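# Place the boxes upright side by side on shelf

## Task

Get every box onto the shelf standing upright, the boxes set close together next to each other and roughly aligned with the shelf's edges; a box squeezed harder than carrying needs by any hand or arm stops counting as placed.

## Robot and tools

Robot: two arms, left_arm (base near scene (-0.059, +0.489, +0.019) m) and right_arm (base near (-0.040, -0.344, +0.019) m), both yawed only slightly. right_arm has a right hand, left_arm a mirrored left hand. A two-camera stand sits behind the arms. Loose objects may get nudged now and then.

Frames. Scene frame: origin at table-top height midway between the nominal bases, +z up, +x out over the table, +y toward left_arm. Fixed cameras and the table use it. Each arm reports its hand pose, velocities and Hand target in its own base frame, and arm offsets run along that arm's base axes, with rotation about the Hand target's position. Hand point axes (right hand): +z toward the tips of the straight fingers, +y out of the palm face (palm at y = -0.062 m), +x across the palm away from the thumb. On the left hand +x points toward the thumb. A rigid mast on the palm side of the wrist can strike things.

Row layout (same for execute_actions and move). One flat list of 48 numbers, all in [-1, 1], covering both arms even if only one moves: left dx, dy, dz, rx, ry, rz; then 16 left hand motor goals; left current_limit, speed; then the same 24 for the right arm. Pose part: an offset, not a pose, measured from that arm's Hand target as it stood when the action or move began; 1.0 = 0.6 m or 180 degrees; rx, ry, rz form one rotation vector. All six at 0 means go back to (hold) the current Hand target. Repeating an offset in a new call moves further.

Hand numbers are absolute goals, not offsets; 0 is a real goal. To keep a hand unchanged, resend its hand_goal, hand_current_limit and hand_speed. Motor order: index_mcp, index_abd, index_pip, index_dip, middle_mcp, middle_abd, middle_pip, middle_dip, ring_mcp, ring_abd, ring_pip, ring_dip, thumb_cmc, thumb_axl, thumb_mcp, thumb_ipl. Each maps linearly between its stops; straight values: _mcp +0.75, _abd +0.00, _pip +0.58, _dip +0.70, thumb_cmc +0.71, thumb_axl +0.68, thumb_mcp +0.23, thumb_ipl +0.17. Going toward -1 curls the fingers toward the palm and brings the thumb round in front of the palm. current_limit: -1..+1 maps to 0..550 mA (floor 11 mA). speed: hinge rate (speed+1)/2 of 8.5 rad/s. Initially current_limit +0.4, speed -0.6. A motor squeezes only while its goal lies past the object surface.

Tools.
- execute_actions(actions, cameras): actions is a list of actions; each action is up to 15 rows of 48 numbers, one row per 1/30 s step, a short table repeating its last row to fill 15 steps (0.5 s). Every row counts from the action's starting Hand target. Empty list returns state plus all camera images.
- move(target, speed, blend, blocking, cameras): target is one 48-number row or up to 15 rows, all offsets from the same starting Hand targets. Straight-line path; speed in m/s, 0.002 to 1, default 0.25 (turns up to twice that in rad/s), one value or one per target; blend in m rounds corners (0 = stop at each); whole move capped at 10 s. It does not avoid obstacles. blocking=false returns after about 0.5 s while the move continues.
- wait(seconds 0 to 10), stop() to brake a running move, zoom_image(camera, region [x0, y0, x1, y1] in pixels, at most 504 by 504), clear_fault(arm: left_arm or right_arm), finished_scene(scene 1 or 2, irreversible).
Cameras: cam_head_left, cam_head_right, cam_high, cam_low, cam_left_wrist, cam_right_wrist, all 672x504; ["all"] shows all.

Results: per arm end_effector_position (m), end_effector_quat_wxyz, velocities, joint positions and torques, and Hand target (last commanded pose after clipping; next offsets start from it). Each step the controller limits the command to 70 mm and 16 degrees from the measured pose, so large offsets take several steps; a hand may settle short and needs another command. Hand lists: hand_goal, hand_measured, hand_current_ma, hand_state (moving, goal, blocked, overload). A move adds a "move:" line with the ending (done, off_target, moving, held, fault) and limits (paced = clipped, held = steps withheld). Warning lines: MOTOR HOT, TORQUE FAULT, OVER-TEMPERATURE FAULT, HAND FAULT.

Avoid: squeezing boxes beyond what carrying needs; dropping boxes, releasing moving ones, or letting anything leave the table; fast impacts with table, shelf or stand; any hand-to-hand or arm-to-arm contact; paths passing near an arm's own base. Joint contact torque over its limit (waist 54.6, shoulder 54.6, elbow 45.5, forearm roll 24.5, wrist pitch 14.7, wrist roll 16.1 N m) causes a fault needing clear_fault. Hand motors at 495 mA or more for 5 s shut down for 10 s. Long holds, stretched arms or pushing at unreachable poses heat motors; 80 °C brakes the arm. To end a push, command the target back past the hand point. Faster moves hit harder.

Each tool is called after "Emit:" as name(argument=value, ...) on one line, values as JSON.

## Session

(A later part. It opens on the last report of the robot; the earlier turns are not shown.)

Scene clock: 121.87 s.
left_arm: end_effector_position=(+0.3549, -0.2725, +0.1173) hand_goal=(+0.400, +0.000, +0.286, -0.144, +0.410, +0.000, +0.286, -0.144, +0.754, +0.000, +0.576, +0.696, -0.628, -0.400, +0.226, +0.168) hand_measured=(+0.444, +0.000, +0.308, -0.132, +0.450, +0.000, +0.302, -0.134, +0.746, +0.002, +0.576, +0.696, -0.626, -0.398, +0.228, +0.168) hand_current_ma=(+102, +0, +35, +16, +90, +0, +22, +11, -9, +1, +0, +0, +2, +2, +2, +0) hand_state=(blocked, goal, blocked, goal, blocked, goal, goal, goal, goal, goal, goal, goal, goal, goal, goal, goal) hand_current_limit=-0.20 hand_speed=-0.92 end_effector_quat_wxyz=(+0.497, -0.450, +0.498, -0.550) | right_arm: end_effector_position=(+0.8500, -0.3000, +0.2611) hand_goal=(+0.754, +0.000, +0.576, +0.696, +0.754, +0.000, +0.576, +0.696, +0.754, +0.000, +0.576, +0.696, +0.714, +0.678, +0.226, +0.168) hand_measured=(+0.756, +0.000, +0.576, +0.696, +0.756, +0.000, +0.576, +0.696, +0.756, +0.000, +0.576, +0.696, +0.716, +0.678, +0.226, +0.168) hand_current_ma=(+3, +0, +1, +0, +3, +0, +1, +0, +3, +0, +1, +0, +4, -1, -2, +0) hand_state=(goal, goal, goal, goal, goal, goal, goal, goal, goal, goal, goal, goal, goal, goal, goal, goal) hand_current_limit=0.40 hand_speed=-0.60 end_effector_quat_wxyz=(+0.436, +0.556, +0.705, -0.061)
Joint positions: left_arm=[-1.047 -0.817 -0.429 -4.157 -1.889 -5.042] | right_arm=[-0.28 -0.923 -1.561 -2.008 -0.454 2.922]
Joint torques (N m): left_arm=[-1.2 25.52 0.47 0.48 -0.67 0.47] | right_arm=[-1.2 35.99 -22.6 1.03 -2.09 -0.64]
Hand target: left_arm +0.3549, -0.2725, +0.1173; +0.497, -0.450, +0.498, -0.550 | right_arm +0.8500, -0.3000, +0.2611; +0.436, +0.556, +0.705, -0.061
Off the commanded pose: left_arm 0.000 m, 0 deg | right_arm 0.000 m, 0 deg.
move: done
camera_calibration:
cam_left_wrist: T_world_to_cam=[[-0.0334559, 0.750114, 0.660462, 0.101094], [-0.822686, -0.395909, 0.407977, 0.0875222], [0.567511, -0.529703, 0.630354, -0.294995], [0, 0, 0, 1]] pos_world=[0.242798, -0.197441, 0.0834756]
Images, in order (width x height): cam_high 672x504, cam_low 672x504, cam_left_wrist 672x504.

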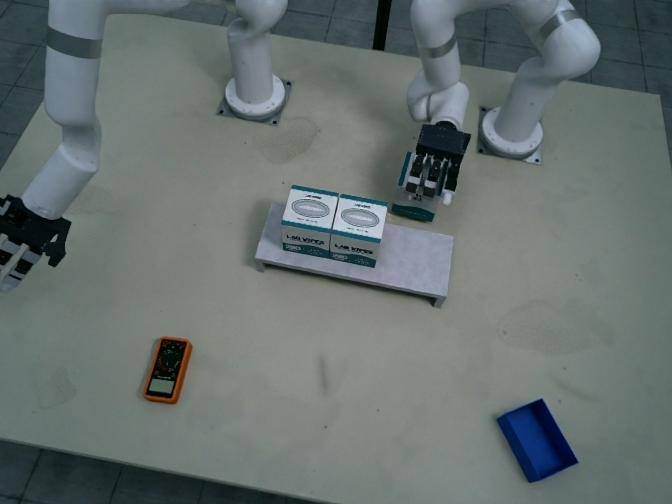

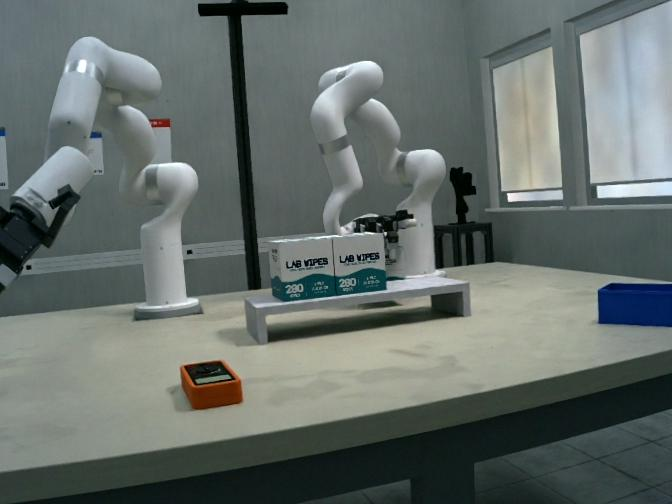

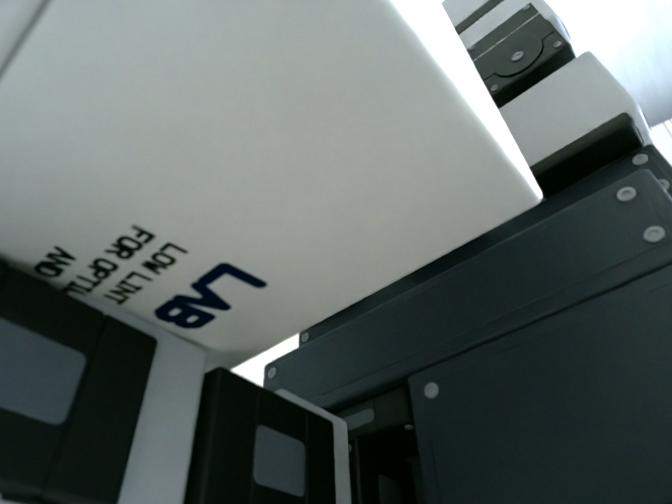

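Emit:
move(target=[[0,0,0.1828,0,0,0,0.385,0,0.285,-0.145,0.395,0,0.285,-0.145,0.754,0,0.576,0.696,-0.629,-0.401,0.225,0.168,-0.2,-0.92,0,0,0,0,0,0,0.754,0,0.576,0.696,0.754,0,0.576,0.696,0.754,0,0.576,0.696,0.714,0.678,0.226,0.168,0.4,-0.6],[0.3442,-0.0052,0.1828,0,0,0.0218,0.385,0,0.285,-0.145,0.395,0,0.285,-0.145,0.754,0,0.576,0.696,-0.629,-0.401,0.225,0.168,-0.2,-0.92,0,0,0,0,0,0,0.754,0,0.576,0.696,0.754,0,0.576,0.696,0.754,0,0.576,0.696,0.714,0.678,0.226,0.168,0.4,-0.6],[0.3442,-0.0052,0.1002,0,0,0.0218,0.385,0,0.285,-0.145,0.395,0,0.285,-0.145,0.754,0,0.576,0.696,-0.629,-0.401,0.225,0.168,-0.2,-0.92,0,0,0,0,0,0,0.754,0,0.576,0.696,0.754,0,0.576,0.696,0.754,0,0.576,0.696,0.714,0.678,0.226,0.168,0.4,-0.6]], speed=[0.1,0.12,0.06], cameras=["cam_low","cam_high","cam_left_wrist"])

Emit:
zoom_image(camera="cam_low", region=[320, 200, 460, 320])

Emit:
zoom_image(camera="cam_high", region=[320, 170, 450, 290])

Scene clock: 132.03 s.
left_arm: end_effector_position=(+0.5614, -0.2756, +0.1775) hand_goal=(+0.386, +0.000, +0.286, -0.144, +0.396, +0.000, +0.286, -0.144, +0.754, +0.000, +0.576, +0.696, -0.628, -0.400, +0.226, +0.168) hand_measured=(+0.438, +0.000, +0.312, -0.128, +0.444, +0.000, +0.306, -0.132, +0.746, +0.002, +0.576, +0.696, -0.624, -0.398, +0.228, +0.168) hand_current_ma=(+128, +0, +45, +20, +115, +0, +29, +14, -9, +1, +0, +0, +2, +2, +2, +0) hand_state=(blocked, goal, blocked, goal, blocked, goal, goal, goal, goal, goal, goal, goal, goal, goal, goal, goal) hand_current_limit=-0.20 hand_speed=-0.92 end_effector_quat_wxyz=(+0.516, -0.466, +0.482, -0.533) | right_arm: end_effector_position=(+0.8500, -0.3000, +0.2611) hand_goal=(+0.754, +0.000, +0.576, +0.696, +0.754, +0.000, +0.576, +0.696, +0.754, +0.000, +0.576, +0.696, +0.714, +0.678, +0.226, +0.168) hand_measured=(+0.756, +0.000, +0.576, +0.696, +0.756, +0.000, +0.576, +0.696, +0.756, +0.000, +0.576, +0.696, +0.716, +0.678, +0.226, +0.168) hand_current_ma=(+3, +0, +1, +0, +3, +0, +1, +0, +3, +0, +1, +0, +4, -1, -2, +0) hand_state=(goal, goal, goal, goal, goal, goal, goal, goal, goal, goal, goal, goal, goal, goal, goal, goal) hand_current_limit=0.40 hand_speed=-0.60 end_effector_quat_wxyz=(+0.436, +0.556, +0.705, -0.061)
Joint positions: left_arm=[-0.633 -0.704 -0.734 -3.74 -1.646 -4.696] | right_arm=[-0.28 -0.923 -1.561 -2.008 -0.454 2.922]
Joint torques (N m): left_arm=[3.47 21.83 -10.99 -0.72 -2.82 -0.72] | right_arm=[-1.81 36.36 -22.29 0.77 -2.11 -0.54]
Hand target: left_arm +0.5614, -0.2756, +0.1774; +0.516, -0.466, +0.482, -0.533 | right_arm +0.8500, -0.3000, +0.2611; +0.436, +0.556, +0.705, -0.061
Off the commanded pose: left_arm 0.000 m, 0 deg | right_arm 0.000 m, 0 deg.
move: done
camera_calibration:
cam_left_wrist: T_world_to_cam=[[-0.0847772, 0.746156, 0.660351, 0.098314], [-0.793666, -0.451256, 0.407999, 0.20002], [0.602418, -0.489509, 0.630455, -0.460311], [0, 0, 0, 1]] pos_world=[0.444383, -0.208424, 0.143676]
Images, in order (width x height): cam_high 672x504, cam_low 672x504, cam_left_wrist 672x504.

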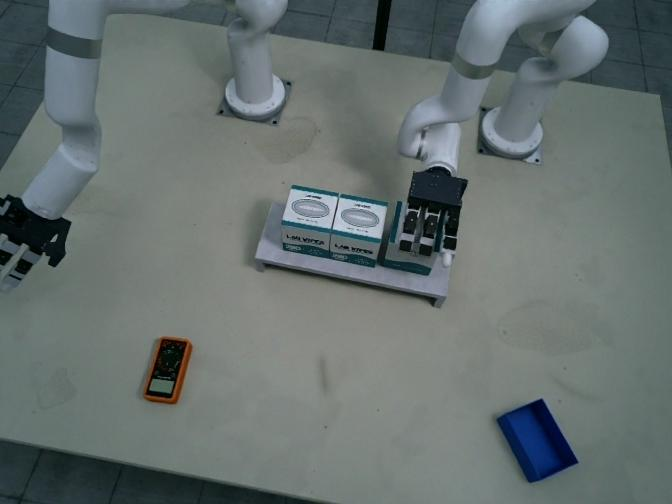

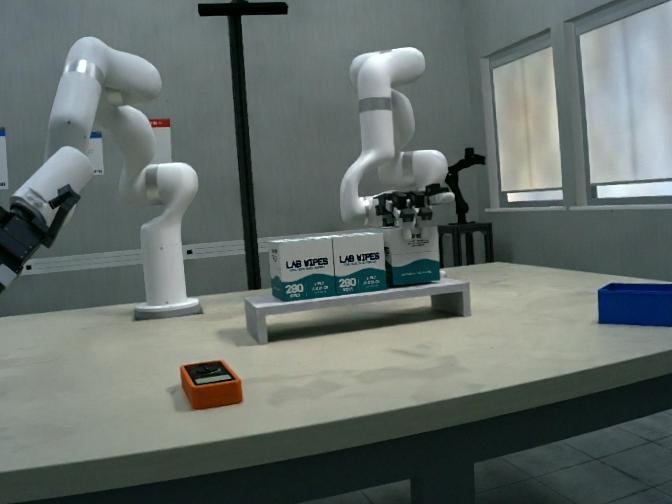

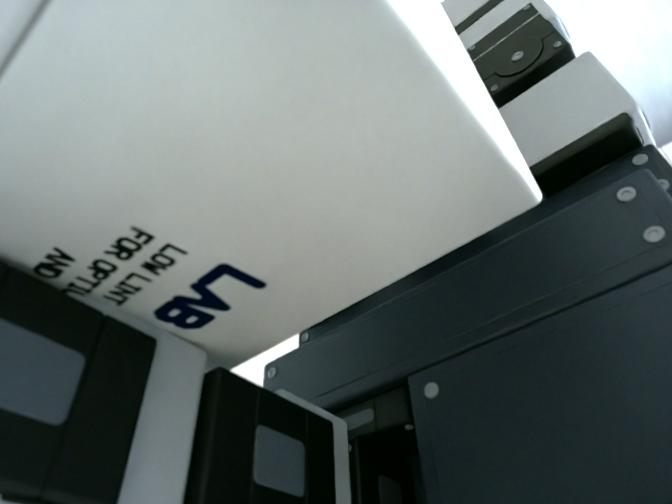

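Scaled by 3.600.

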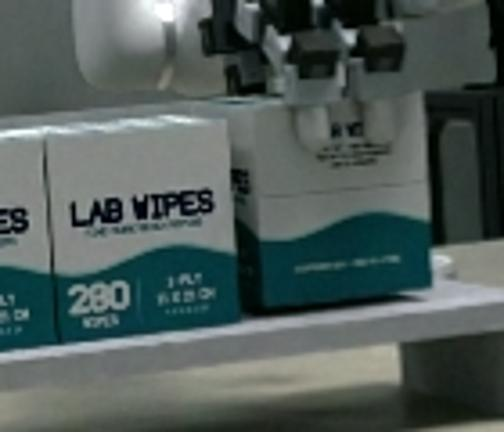

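Scaled by 3.877.

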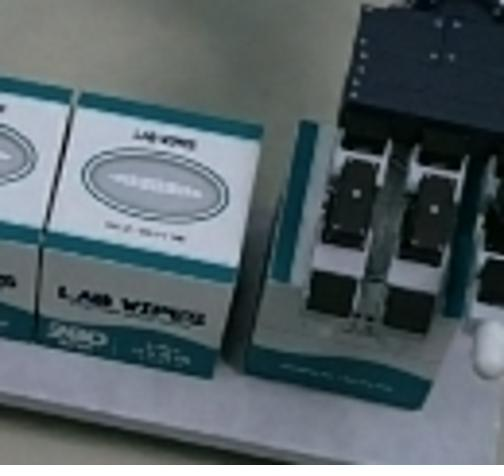

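Emit:
move(target=[0,-0.0317,0,0,0,0,0.385,0,0.285,-0.145,0.395,0,0.285,-0.145,0.754,0,0.576,0.696,-0.629,-0.401,0.225,0.168,-0.2,-0.92,0,0,0,0,0,0,0.754,0,0.576,0.696,0.754,0,0.576,0.696,0.754,0,0.576,0.696,0.714,0.678,0.226,0.168,0.4,-0.6], speed=0.04, cameras=["cam_low","cam_high"])

Emit:
zoom_image(camera="cam_low", region=[340, 220, 440, 310])

Emit:
zoom_image(camera="cam_high", region=[320, 170, 450, 290])

Scene clock: 134.33 s.
left_arm: end_effector_position=(+0.5614, -0.2946, +0.1774) hand_goal=(+0.386, +0.000, +0.286, -0.144, +0.396, +0.000, +0.286, -0.144, +0.754, +0.000, +0.576, +0.696, -0.628, -0.400, +0.226, +0.168) hand_measured=(+0.438, +0.000, +0.312, -0.128, +0.444, +0.000, +0.306, -0.132, +0.746, +0.002, +0.576, +0.696, -0.624, -0.398, +0.228, +0.168) hand_current_ma=(+128, +0, +45, +21, +115, +0, +29, +14, -9, +1, +0, +0, +3, +2, +2, +0) hand_state=(blocked, goal, blocked, goal, blocked, goal, goal, goal, goal, goal, goal, goal, goal, goal, goal, goal) hand_current_limit=-0.20 hand_speed=-0.92 end_effector_quat_wxyz=(+0.516, -0.466, +0.482, -0.533) | right_arm: end_effector_position=(+0.8500, -0.3000, +0.2611) hand_goal=(+0.754, +0.000, +0.576, +0.696, +0.754, +0.000, +0.576, +0.696, +0.754, +0.000, +0.576, +0.696, +0.714, +0.678, +0.226, +0.168) hand_measured=(+0.756, +0.000, +0.576, +0.696, +0.756, +0.000, +0.576, +0.696, +0.756, +0.000, +0.576, +0.696, +0.716, +0.678, +0.226, +0.168) hand_current_ma=(+3, +0, +1, +0, +3, +0, +1, +0, +3, +0, +1, +0, +4, -1, -2, +0) hand_state=(goal, goal, goal, goal, goal, goal, goal, goal, goal, goal, goal, goal, goal, goal, goal, goal) hand_current_limit=0.40 hand_speed=-0.60 end_effector_quat_wxyz=(+0.436, +0.556, +0.705, -0.061)
Joint positions: left_arm=[-0.668 -0.716 -0.765 -3.775 -1.632 -4.684] | right_arm=[-0.28 -0.923 -1.561 -2.008 -0.454 2.922]
Joint torques (N m): left_arm=[-5.32 22.52 -11.4 -0.52 -0.69 0.46] | right_arm=[-1.91 37.16 -22.2 1.07 -2.06 -0.65]
Hand target: left_arm +0.5614, -0.2946, +0.1774; +0.516, -0.466, +0.482, -0.533 | right_arm +0.8500, -0.3000, +0.2611; +0.436, +0.556, +0.705, -0.061
Off the commanded pose: left_arm 0.000 m, 0 deg | right_arm 0.000 m, 0 deg.
move: done
Images, in order (width x height): cam_high 672x504, cam_low 672x504.

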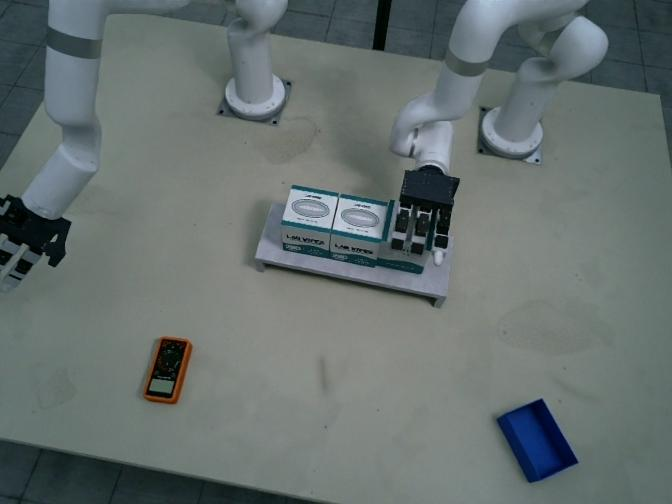

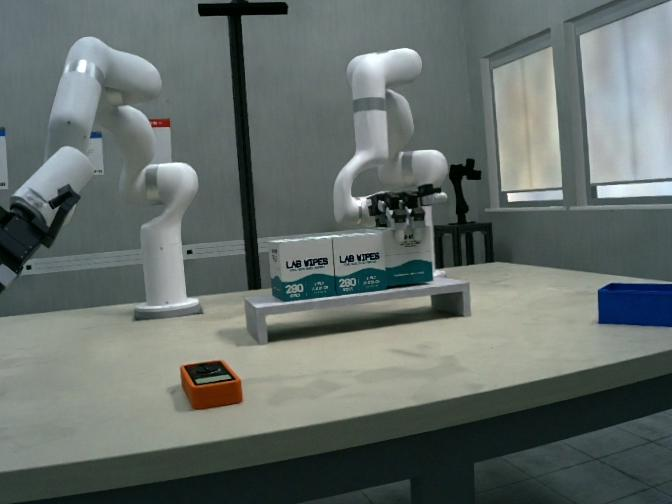

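Scaled by 5.040.

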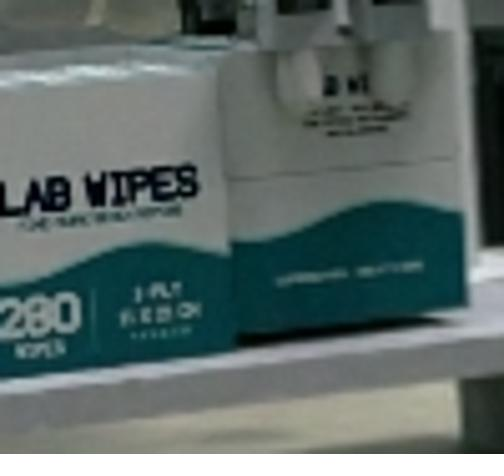

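Scaled by 3.877.

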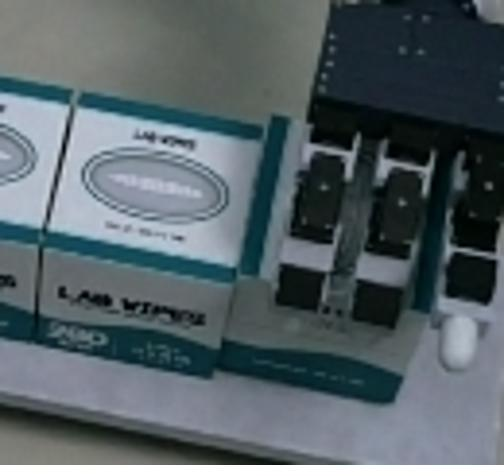

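Emit:
move(target=[[0,-0.0025,0,0,0,0,0.385,0,0.285,-0.145,0.395,0,0.285,-0.145,0.754,0,0.576,0.696,-0.629,-0.401,0.225,0.168,-0.2,-0.92,0,0,0,0,0,0,0.754,0,0.576,0.696,0.754,0,0.576,0.696,0.754,0,0.576,0.696,0.714,0.678,0.226,0.168,0.4,-0.6],[0,-0.0025,-0.0182,0,0,0,0.385,0,0.285,-0.145,0.395,0,0.285,-0.145,0.754,0,0.576,0.696,-0.629,-0.401,0.225,0.168,-0.2,-0.92,0,0,0,0,0,0,0.754,0,0.576,0.696,0.754,0,0.576,0.696,0.754,0,0.576,0.696,0.714,0.678,0.226,0.168,0.4,-0.6]], speed=0.02, cameras=["cam_low","cam_high","cam_left_wrist"])

Emit:
zoom_image(camera="cam_low", region=[340, 220, 440, 310])

Emit:
zoom_image(camera="cam_high", region=[320, 170, 450, 290])

Scene clock: 138.67 s.
left_arm: end_effector_position=(+0.5614, -0.2961, +0.1666) hand_goal=(+0.386, +0.000, +0.286, -0.144, +0.396, +0.000, +0.286, -0.144, +0.754, +0.000, +0.576, +0.696, -0.628, -0.400, +0.226, +0.168) hand_measured=(+0.438, +0.000, +0.312, -0.128, +0.444, +0.000, +0.306, -0.132, +0.746, +0.002, +0.576, +0.696, -0.624, -0.398, +0.228, +0.168) hand_current_ma=(+128, +0, +45, +21, +115, +0, +29, +14, -9, +1, +0, +0, +2, +2, +2, +0) hand_state=(blocked, goal, blocked, goal, blocked, goal, goal, goal, goal, goal, goal, goal, goal, goal, goal, goal) hand_current_limit=-0.20 hand_speed=-0.92 end_effector_quat_wxyz=(+0.516, -0.466, +0.482, -0.533) | right_arm: end_effector_position=(+0.8500, -0.3000, +0.2611) hand_goal=(+0.754, +0.000, +0.576, +0.696, +0.754, +0.000, +0.576, +0.696, +0.754, +0.000, +0.576, +0.696, +0.714, +0.678, +0.226, +0.168) hand_measured=(+0.756, +0.000, +0.576, +0.696, +0.756, +0.000, +0.576, +0.696, +0.756, +0.000, +0.576, +0.696, +0.716, +0.678, +0.226, +0.168) hand_current_ma=(+3, +0, +1, +0, +3, +0, +1, +0, +3, +0, +1, +0, +4, -1, -2, +0) hand_state=(goal, goal, goal, goal, goal, goal, goal, goal, goal, goal, goal, goal, goal, goal, goal, goal) hand_current_limit=0.40 hand_speed=-0.60 end_effector_quat_wxyz=(+0.436, +0.556, +0.705, -0.061)
Joint positions: left_arm=[-0.671 -0.746 -0.777 -3.778 -1.647 -4.694] | right_arm=[-0.28 -0.923 -1.561 -2.008 -0.454 2.922]
Joint torques (N m): left_arm=[-1.57 20.38 -9.39 -0.8 -1.46 -0.5] | right_arm=[-1.65 35.98 -22.09 0.96 -1.98 -0.54]
Hand target: left_arm +0.5614, -0.2961, +0.1665; +0.516, -0.466, +0.482, -0.533 | right_arm +0.8500, -0.3000, +0.2611; +0.436, +0.556, +0.705, -0.061
Off the commanded pose: left_arm 0.000 m, 0 deg | right_arm 0.000 m, 0 deg.
move: done
camera_calibration:
cam_left_wrist: T_world_to_cam=[[-0.0847689, 0.746161, 0.660347, 0.120806], [-0.793667, -0.451248, 0.408006, 0.195217], [0.602418, -0.489509, 0.630455, -0.463474], [0, 0, 0, 1]] pos_world=[0.444383, -0.228924, 0.132776]
Images, in order (width x height): cam_high 672x504, cam_low 672x504, cam_left_wrist 672x504.

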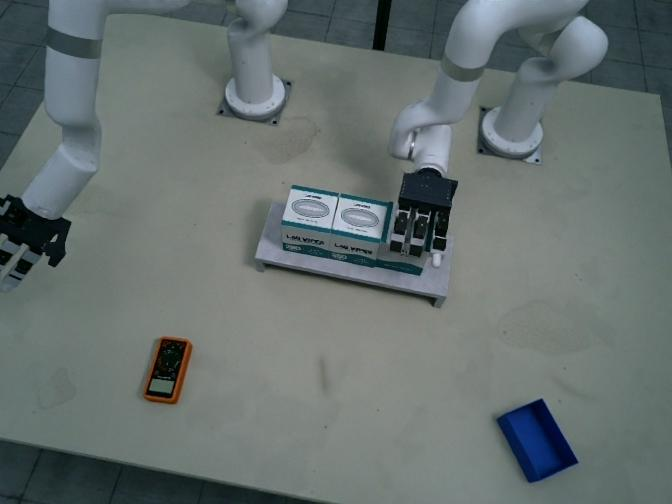

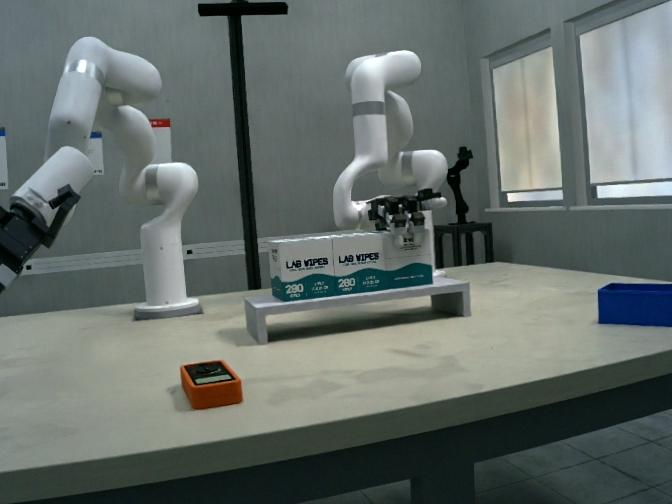

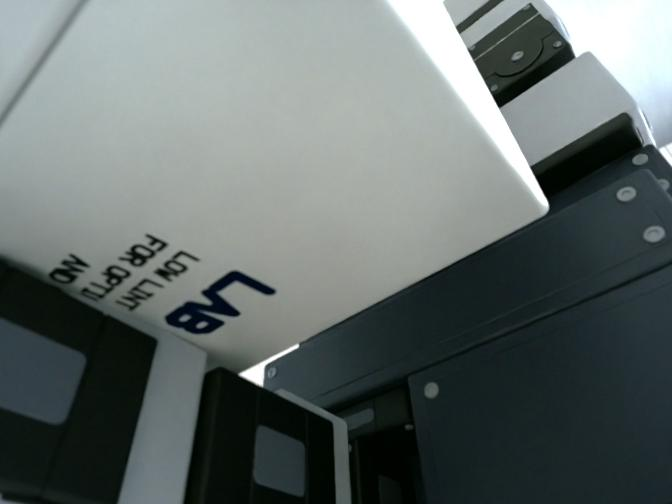

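Scaled by 5.040.

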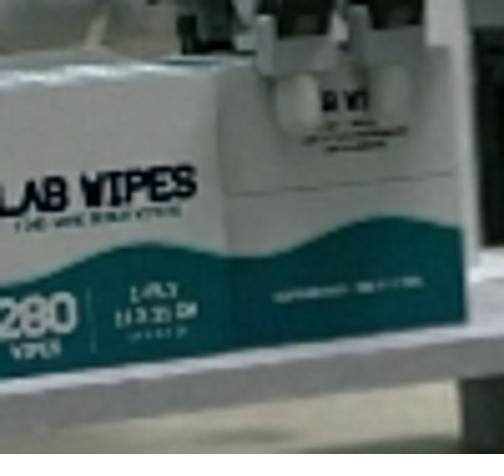

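Scaled by 3.877.

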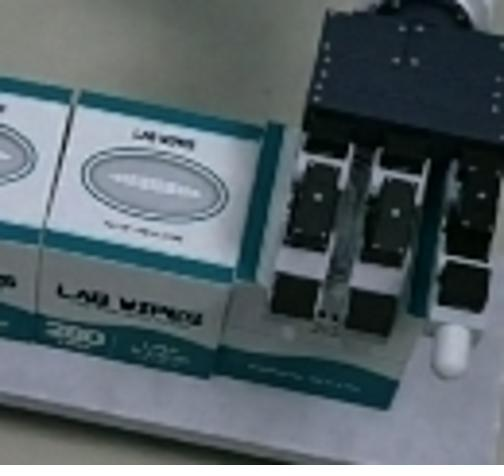

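Emit:
move(target=[[0,0,0,0,0,0,0.70,0,0.285,-0.145,0.70,0,0.285,-0.145,0.754,0,0.576,0.696,-0.629,-0.401,0.225,0.168,0,-0.9,0,0,0,0,0,0,0.754,0,0.576,0.696,0.754,0,0.576,0.696,0.754,0,0.576,0.696,0.714,0.678,0.226,0.168,0.4,-0.6],[-0.0117,0.0004,0,0,0,0,0.72,0,0.212,-0.029,0.72,0,0.212,-0.029,0.754,0,0.576,0.696,-0.629,-0.401,0.225,0.168,0,-0.9,0,0,0,0,0,0,0.754,0,0.576,0.696,0.754,0,0.576,0.696,0.754,0,0.576,0.696,0.714,0.678,0.226,0.168,0.4,-0.6],[-0.0117,0.0004,0,0,0,0,0.72,0,0.212,-0.029,0.72,0,0.212,-0.029,0.754,0,0.576,0.696,-0.629,-0.401,0.225,0.168,0.4,-0.8,0,0,0,0,0,0,0.754,0,0.576,0.696,0.754,0,0.576,0.696,0.754,0,0.576,0.696,0.714,0.678,0.226,0.168,0.4,-0.6]], speed=0.03, cameras=["cam_high","cam_low","cam_left_wrist"])

Emit:
zoom_image(camera="cam_high", region=[270, 170, 460, 310])

Scene clock: 143.50 s.
left_arm: end_effector_position=(+0.5544, -0.2959, +0.1665) hand_goal=(+0.720, +0.000, +0.212, -0.028, +0.720, +0.000, +0.212, -0.028, +0.754, +0.000, +0.576, +0.696, -0.628, -0.400, +0.226, +0.168) hand_measured=(+0.698, +0.000, +0.212, -0.032, +0.694, +0.000, +0.212, -0.030, +0.746, +0.002, +0.576, +0.696, -0.624, -0.398, +0.228, +0.168) hand_current_ma=(-38, +0, +0, -3, -49, +0, +0, -2, -9, +1, +0, +0, +2, +2, +2, +0) hand_state=(blocked, goal, goal, goal, blocked, goal, goal, goal, goal, goal, goal, goal, goal, goal, goal, goal) hand_current_limit=0.40 hand_speed=-0.80 end_effector_quat_wxyz=(+0.516, -0.466, +0.482, -0.533) | right_arm: end_effector_position=(+0.8500, -0.3000, +0.2611) hand_goal=(+0.754, +0.000, +0.576, +0.696, +0.754, +0.000, +0.576, +0.696, +0.754, +0.000, +0.576, +0.696, +0.714, +0.678, +0.226, +0.168) hand_measured=(+0.756, +0.000, +0.576, +0.696, +0.756, +0.000, +0.576, +0.696, +0.756, +0.000, +0.576, +0.696, +0.716, +0.678, +0.226, +0.168) hand_current_ma=(+3, +0, +1, +0, +3, +0, +1, +0, +3, +0, +1, +0, +4, -1, -2, +0) hand_state=(goal, goal, goal, goal, goal, goal, goal, goal, goal, goal, goal, goal, goal, goal, goal, goal) hand_current_limit=0.40 hand_speed=-0.60 end_effector_quat_wxyz=(+0.436, +0.556, +0.705, -0.061)
Joint positions: left_arm=[-0.681 -0.741 -0.761 -3.789 -1.655 -4.7] | right_arm=[-0.28 -0.923 -1.561 -2.008 -0.454 2.922]
Joint torques (N m): left_arm=[-5.09 30.96 -5.04 -0.6 -2.46 -0.67] | right_arm=[-0.66 36.75 -21.93 0.85 -2.04 -0.51]
Hand target: left_arm +0.5544, -0.2959, +0.1665; +0.516, -0.466, +0.482, -0.533 | right_arm +0.8500, -0.3000, +0.2611; +0.436, +0.556, +0.705, -0.061
Off the commanded pose: left_arm 0.000 m, 0 deg | right_arm 0.000 m, 0 deg.
move: done
camera_calibration:
cam_left_wrist: T_world_to_cam=[[-0.0846923, 0.746088, 0.66044, 0.120067], [-0.793669, -0.451253, 0.407996, 0.189793], [0.602426, -0.489616, 0.630364, -0.459112], [0, 0, 0, 1]] pos_world=[0.437383, -0.228724, 0.132676]
Images, in order (width x height): cam_high 672x504, cam_low 672x504, cam_left_wrist 672x504.

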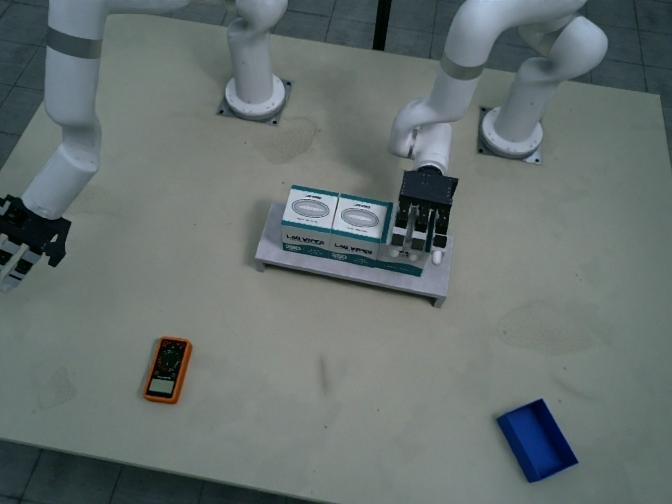

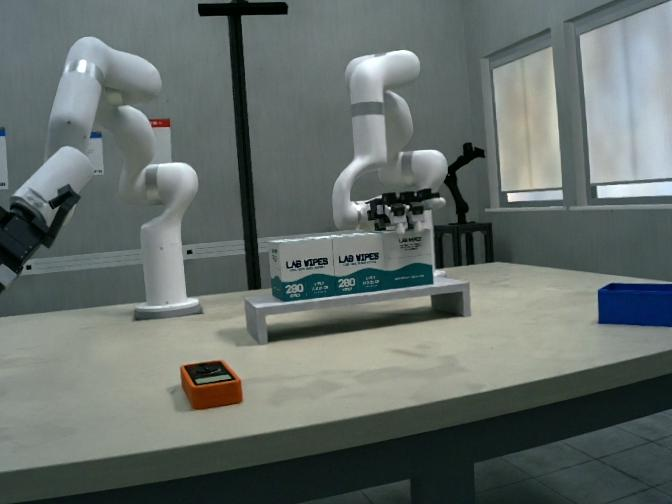

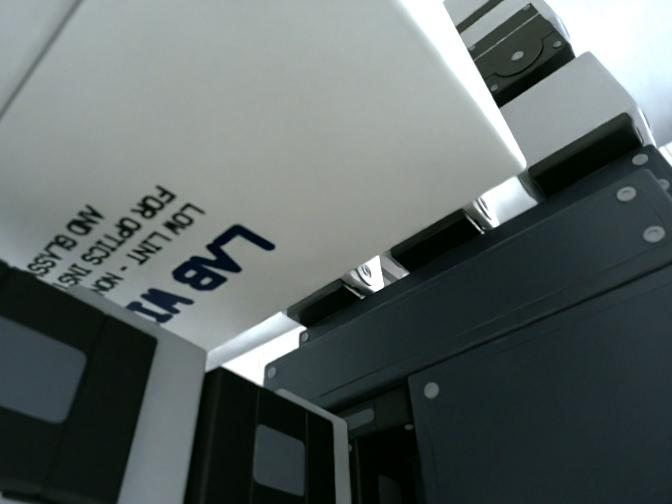

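Scaled by 2.653.

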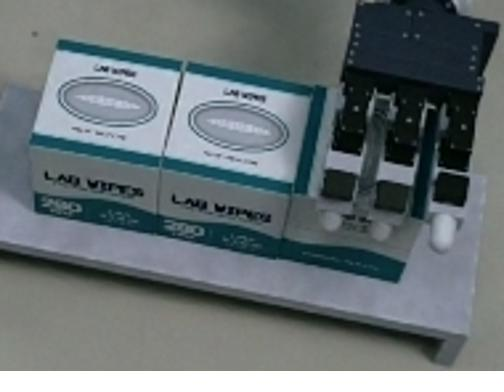

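Emit:
move(target=[[0,0.0004,0.2225,0,0,0,0.72,0,0.212,-0.029,0.72,0,0.212,-0.029,0.754,0,0.576,0.696,-0.629,-0.401,0.225,0.168,0.4,-0.8,0,0,0,0,0,0,0.754,0,0.576,0.696,0.754,0,0.576,0.696,0.754,0,0.576,0.696,0.714,0.678,0.226,0.168,0.4,-0.6],[-0.25,0.25,0.2225,0,0,0,0.72,0,0.212,-0.029,0.72,0,0.212,-0.029,0.754,0,0.576,0.696,-0.629,-0.401,0.225,0.168,0.4,-0.8,0,0,0,0,0,0,0.754,0,0.576,0.696,0.754,0,0.576,0.696,0.754,0,0.576,0.696,0.714,0.678,0.226,0.168,0.4,-0.6]], speed=[0.1,0.2], cameras=["cam_high","cam_low","cam_head_left","cam_head_right"])

Emit:
zoom_image(camera="cam_high", region=[260, 170, 460, 310])

Emit:
zoom_image(camera="cam_head_left", region=[270, 190, 490, 340])

Emit:
zoom_image(camera="cam_low", region=[240, 210, 480, 350])

Scene clock: 147.93 s.
left_arm: end_effector_position=(+0.4044, -0.1459, +0.3000) hand_goal=(+0.720, +0.000, +0.212, -0.028, +0.720, +0.000, +0.212, -0.028, +0.754, +0.000, +0.576, +0.696, -0.628, -0.400, +0.226, +0.168) hand_measured=(+0.700, +0.000, +0.212, -0.032, +0.696, +0.000, +0.212, -0.030, +0.746, +0.002, +0.576, +0.696, -0.626, -0.398, +0.228, +0.168) hand_current_ma=(-34, +0, +0, -3, -44, +0, +0, -2, -9, +1, +0, +0, +1, +2, +2, +0) hand_state=(blocked, goal, goal, goal, blocked, goal, goal, goal, goal, goal, goal, goal, goal, goal, goal, goal) hand_current_limit=0.40 hand_speed=-0.80 end_effector_quat_wxyz=(+0.516, -0.466, +0.482, -0.533) | right_arm: end_effector_position=(+0.8500, -0.3000, +0.2611) hand_goal=(+0.754, +0.000, +0.576, +0.696, +0.754, +0.000, +0.576, +0.696, +0.754, +0.000, +0.576, +0.696, +0.714, +0.678, +0.226, +0.168) hand_measured=(+0.756, +0.000, +0.576, +0.696, +0.756, +0.000, +0.576, +0.696, +0.756, +0.000, +0.576, +0.696, +0.716, +0.678, +0.226, +0.168) hand_current_ma=(+3, +0, +1, +0, +3, +0, +1, +0, +3, +0, +1, +0, +4, -1, -2, +0) hand_state=(goal, goal, goal, goal, goal, goal, goal, goal, goal, goal, goal, goal, goal, goal, goal, goal) hand_current_limit=0.40 hand_speed=-0.60 end_effector_quat_wxyz=(+0.436, +0.556, +0.705, -0.061)
Joint positions: left_arm=[-0.577 0.034 -0.15 -3.684 -1.513 -4.617] | right_arm=[-0.28 -0.923 -1.561 -2.008 -0.454 2.922]
Joint torques (N m): left_arm=[3.53 14.86 -6.99 0.96 -0.43 0.49] | right_arm=[-1.18 36.5 -22.31 1.2 -2.11 -0.55]
Hand target: left_arm +0.4044, -0.1459, +0.3000; +0.516, -0.466, +0.482, -0.533 | right_arm +0.8500, -0.3000, +0.2611; +0.436, +0.556, +0.705, -0.061
Off the commanded pose: left_arm 0.000 m, 0 deg | right_arm 0.000 m, 0 deg.
move: done
Images, in order (width x height): cam_head_left 672x504, cam_head_right 672x504, cam_high 672x504, cam_low 672x504.

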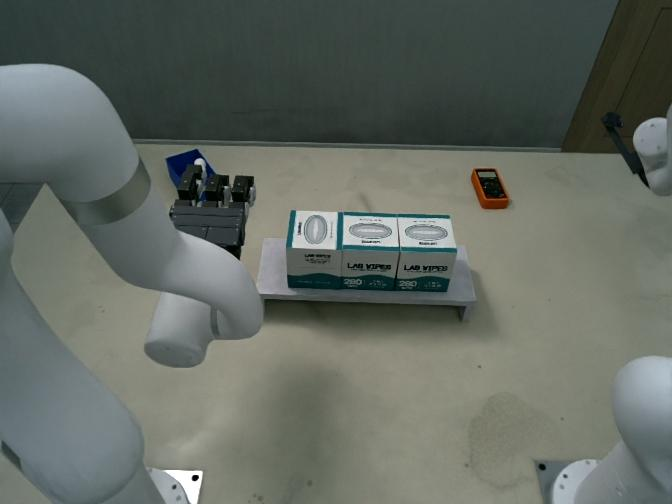

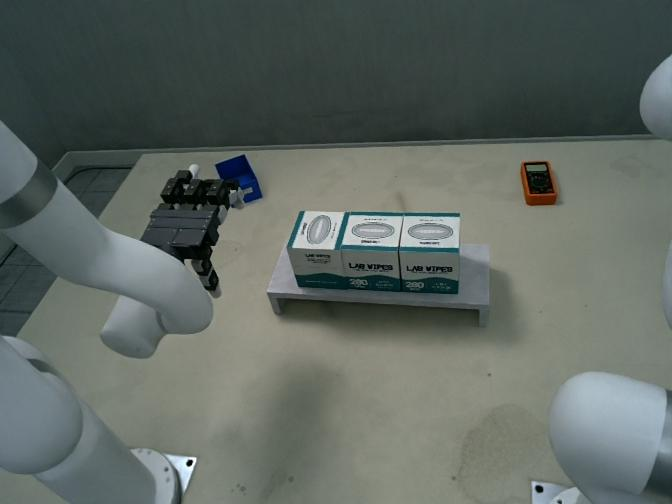

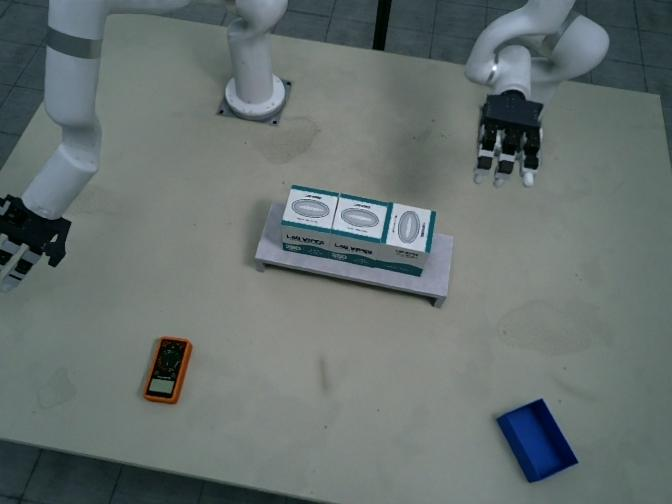

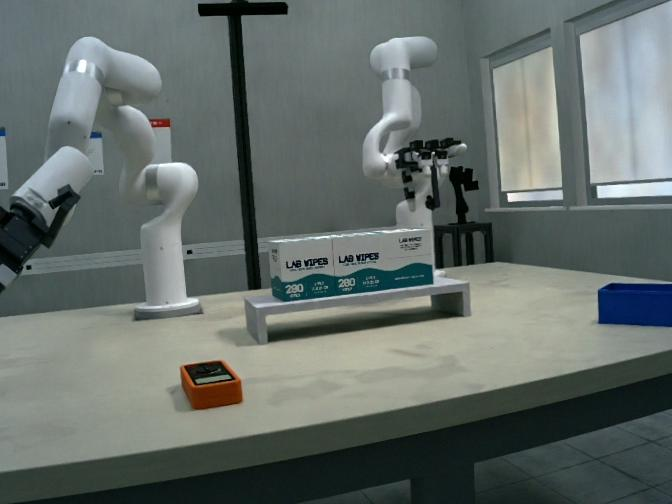

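Scaled by 2.520.

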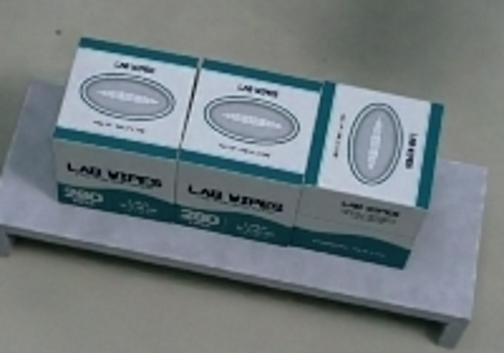

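Scaled by 2.291.

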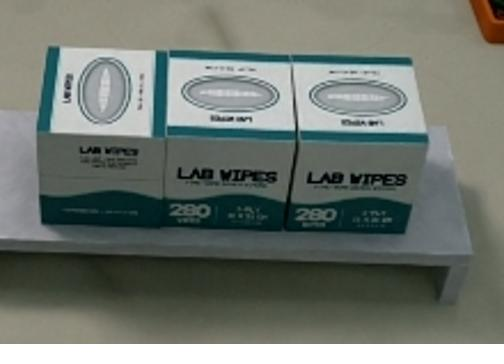

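Scaled by 2.100.

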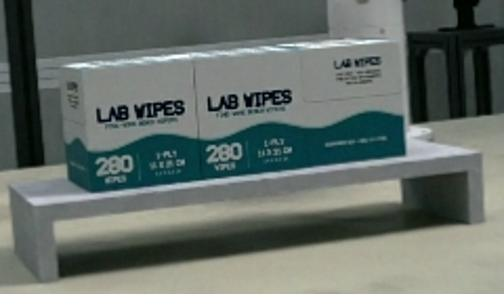

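Emit:
finished_scene(scene=2)

The scene is finished: the task was done.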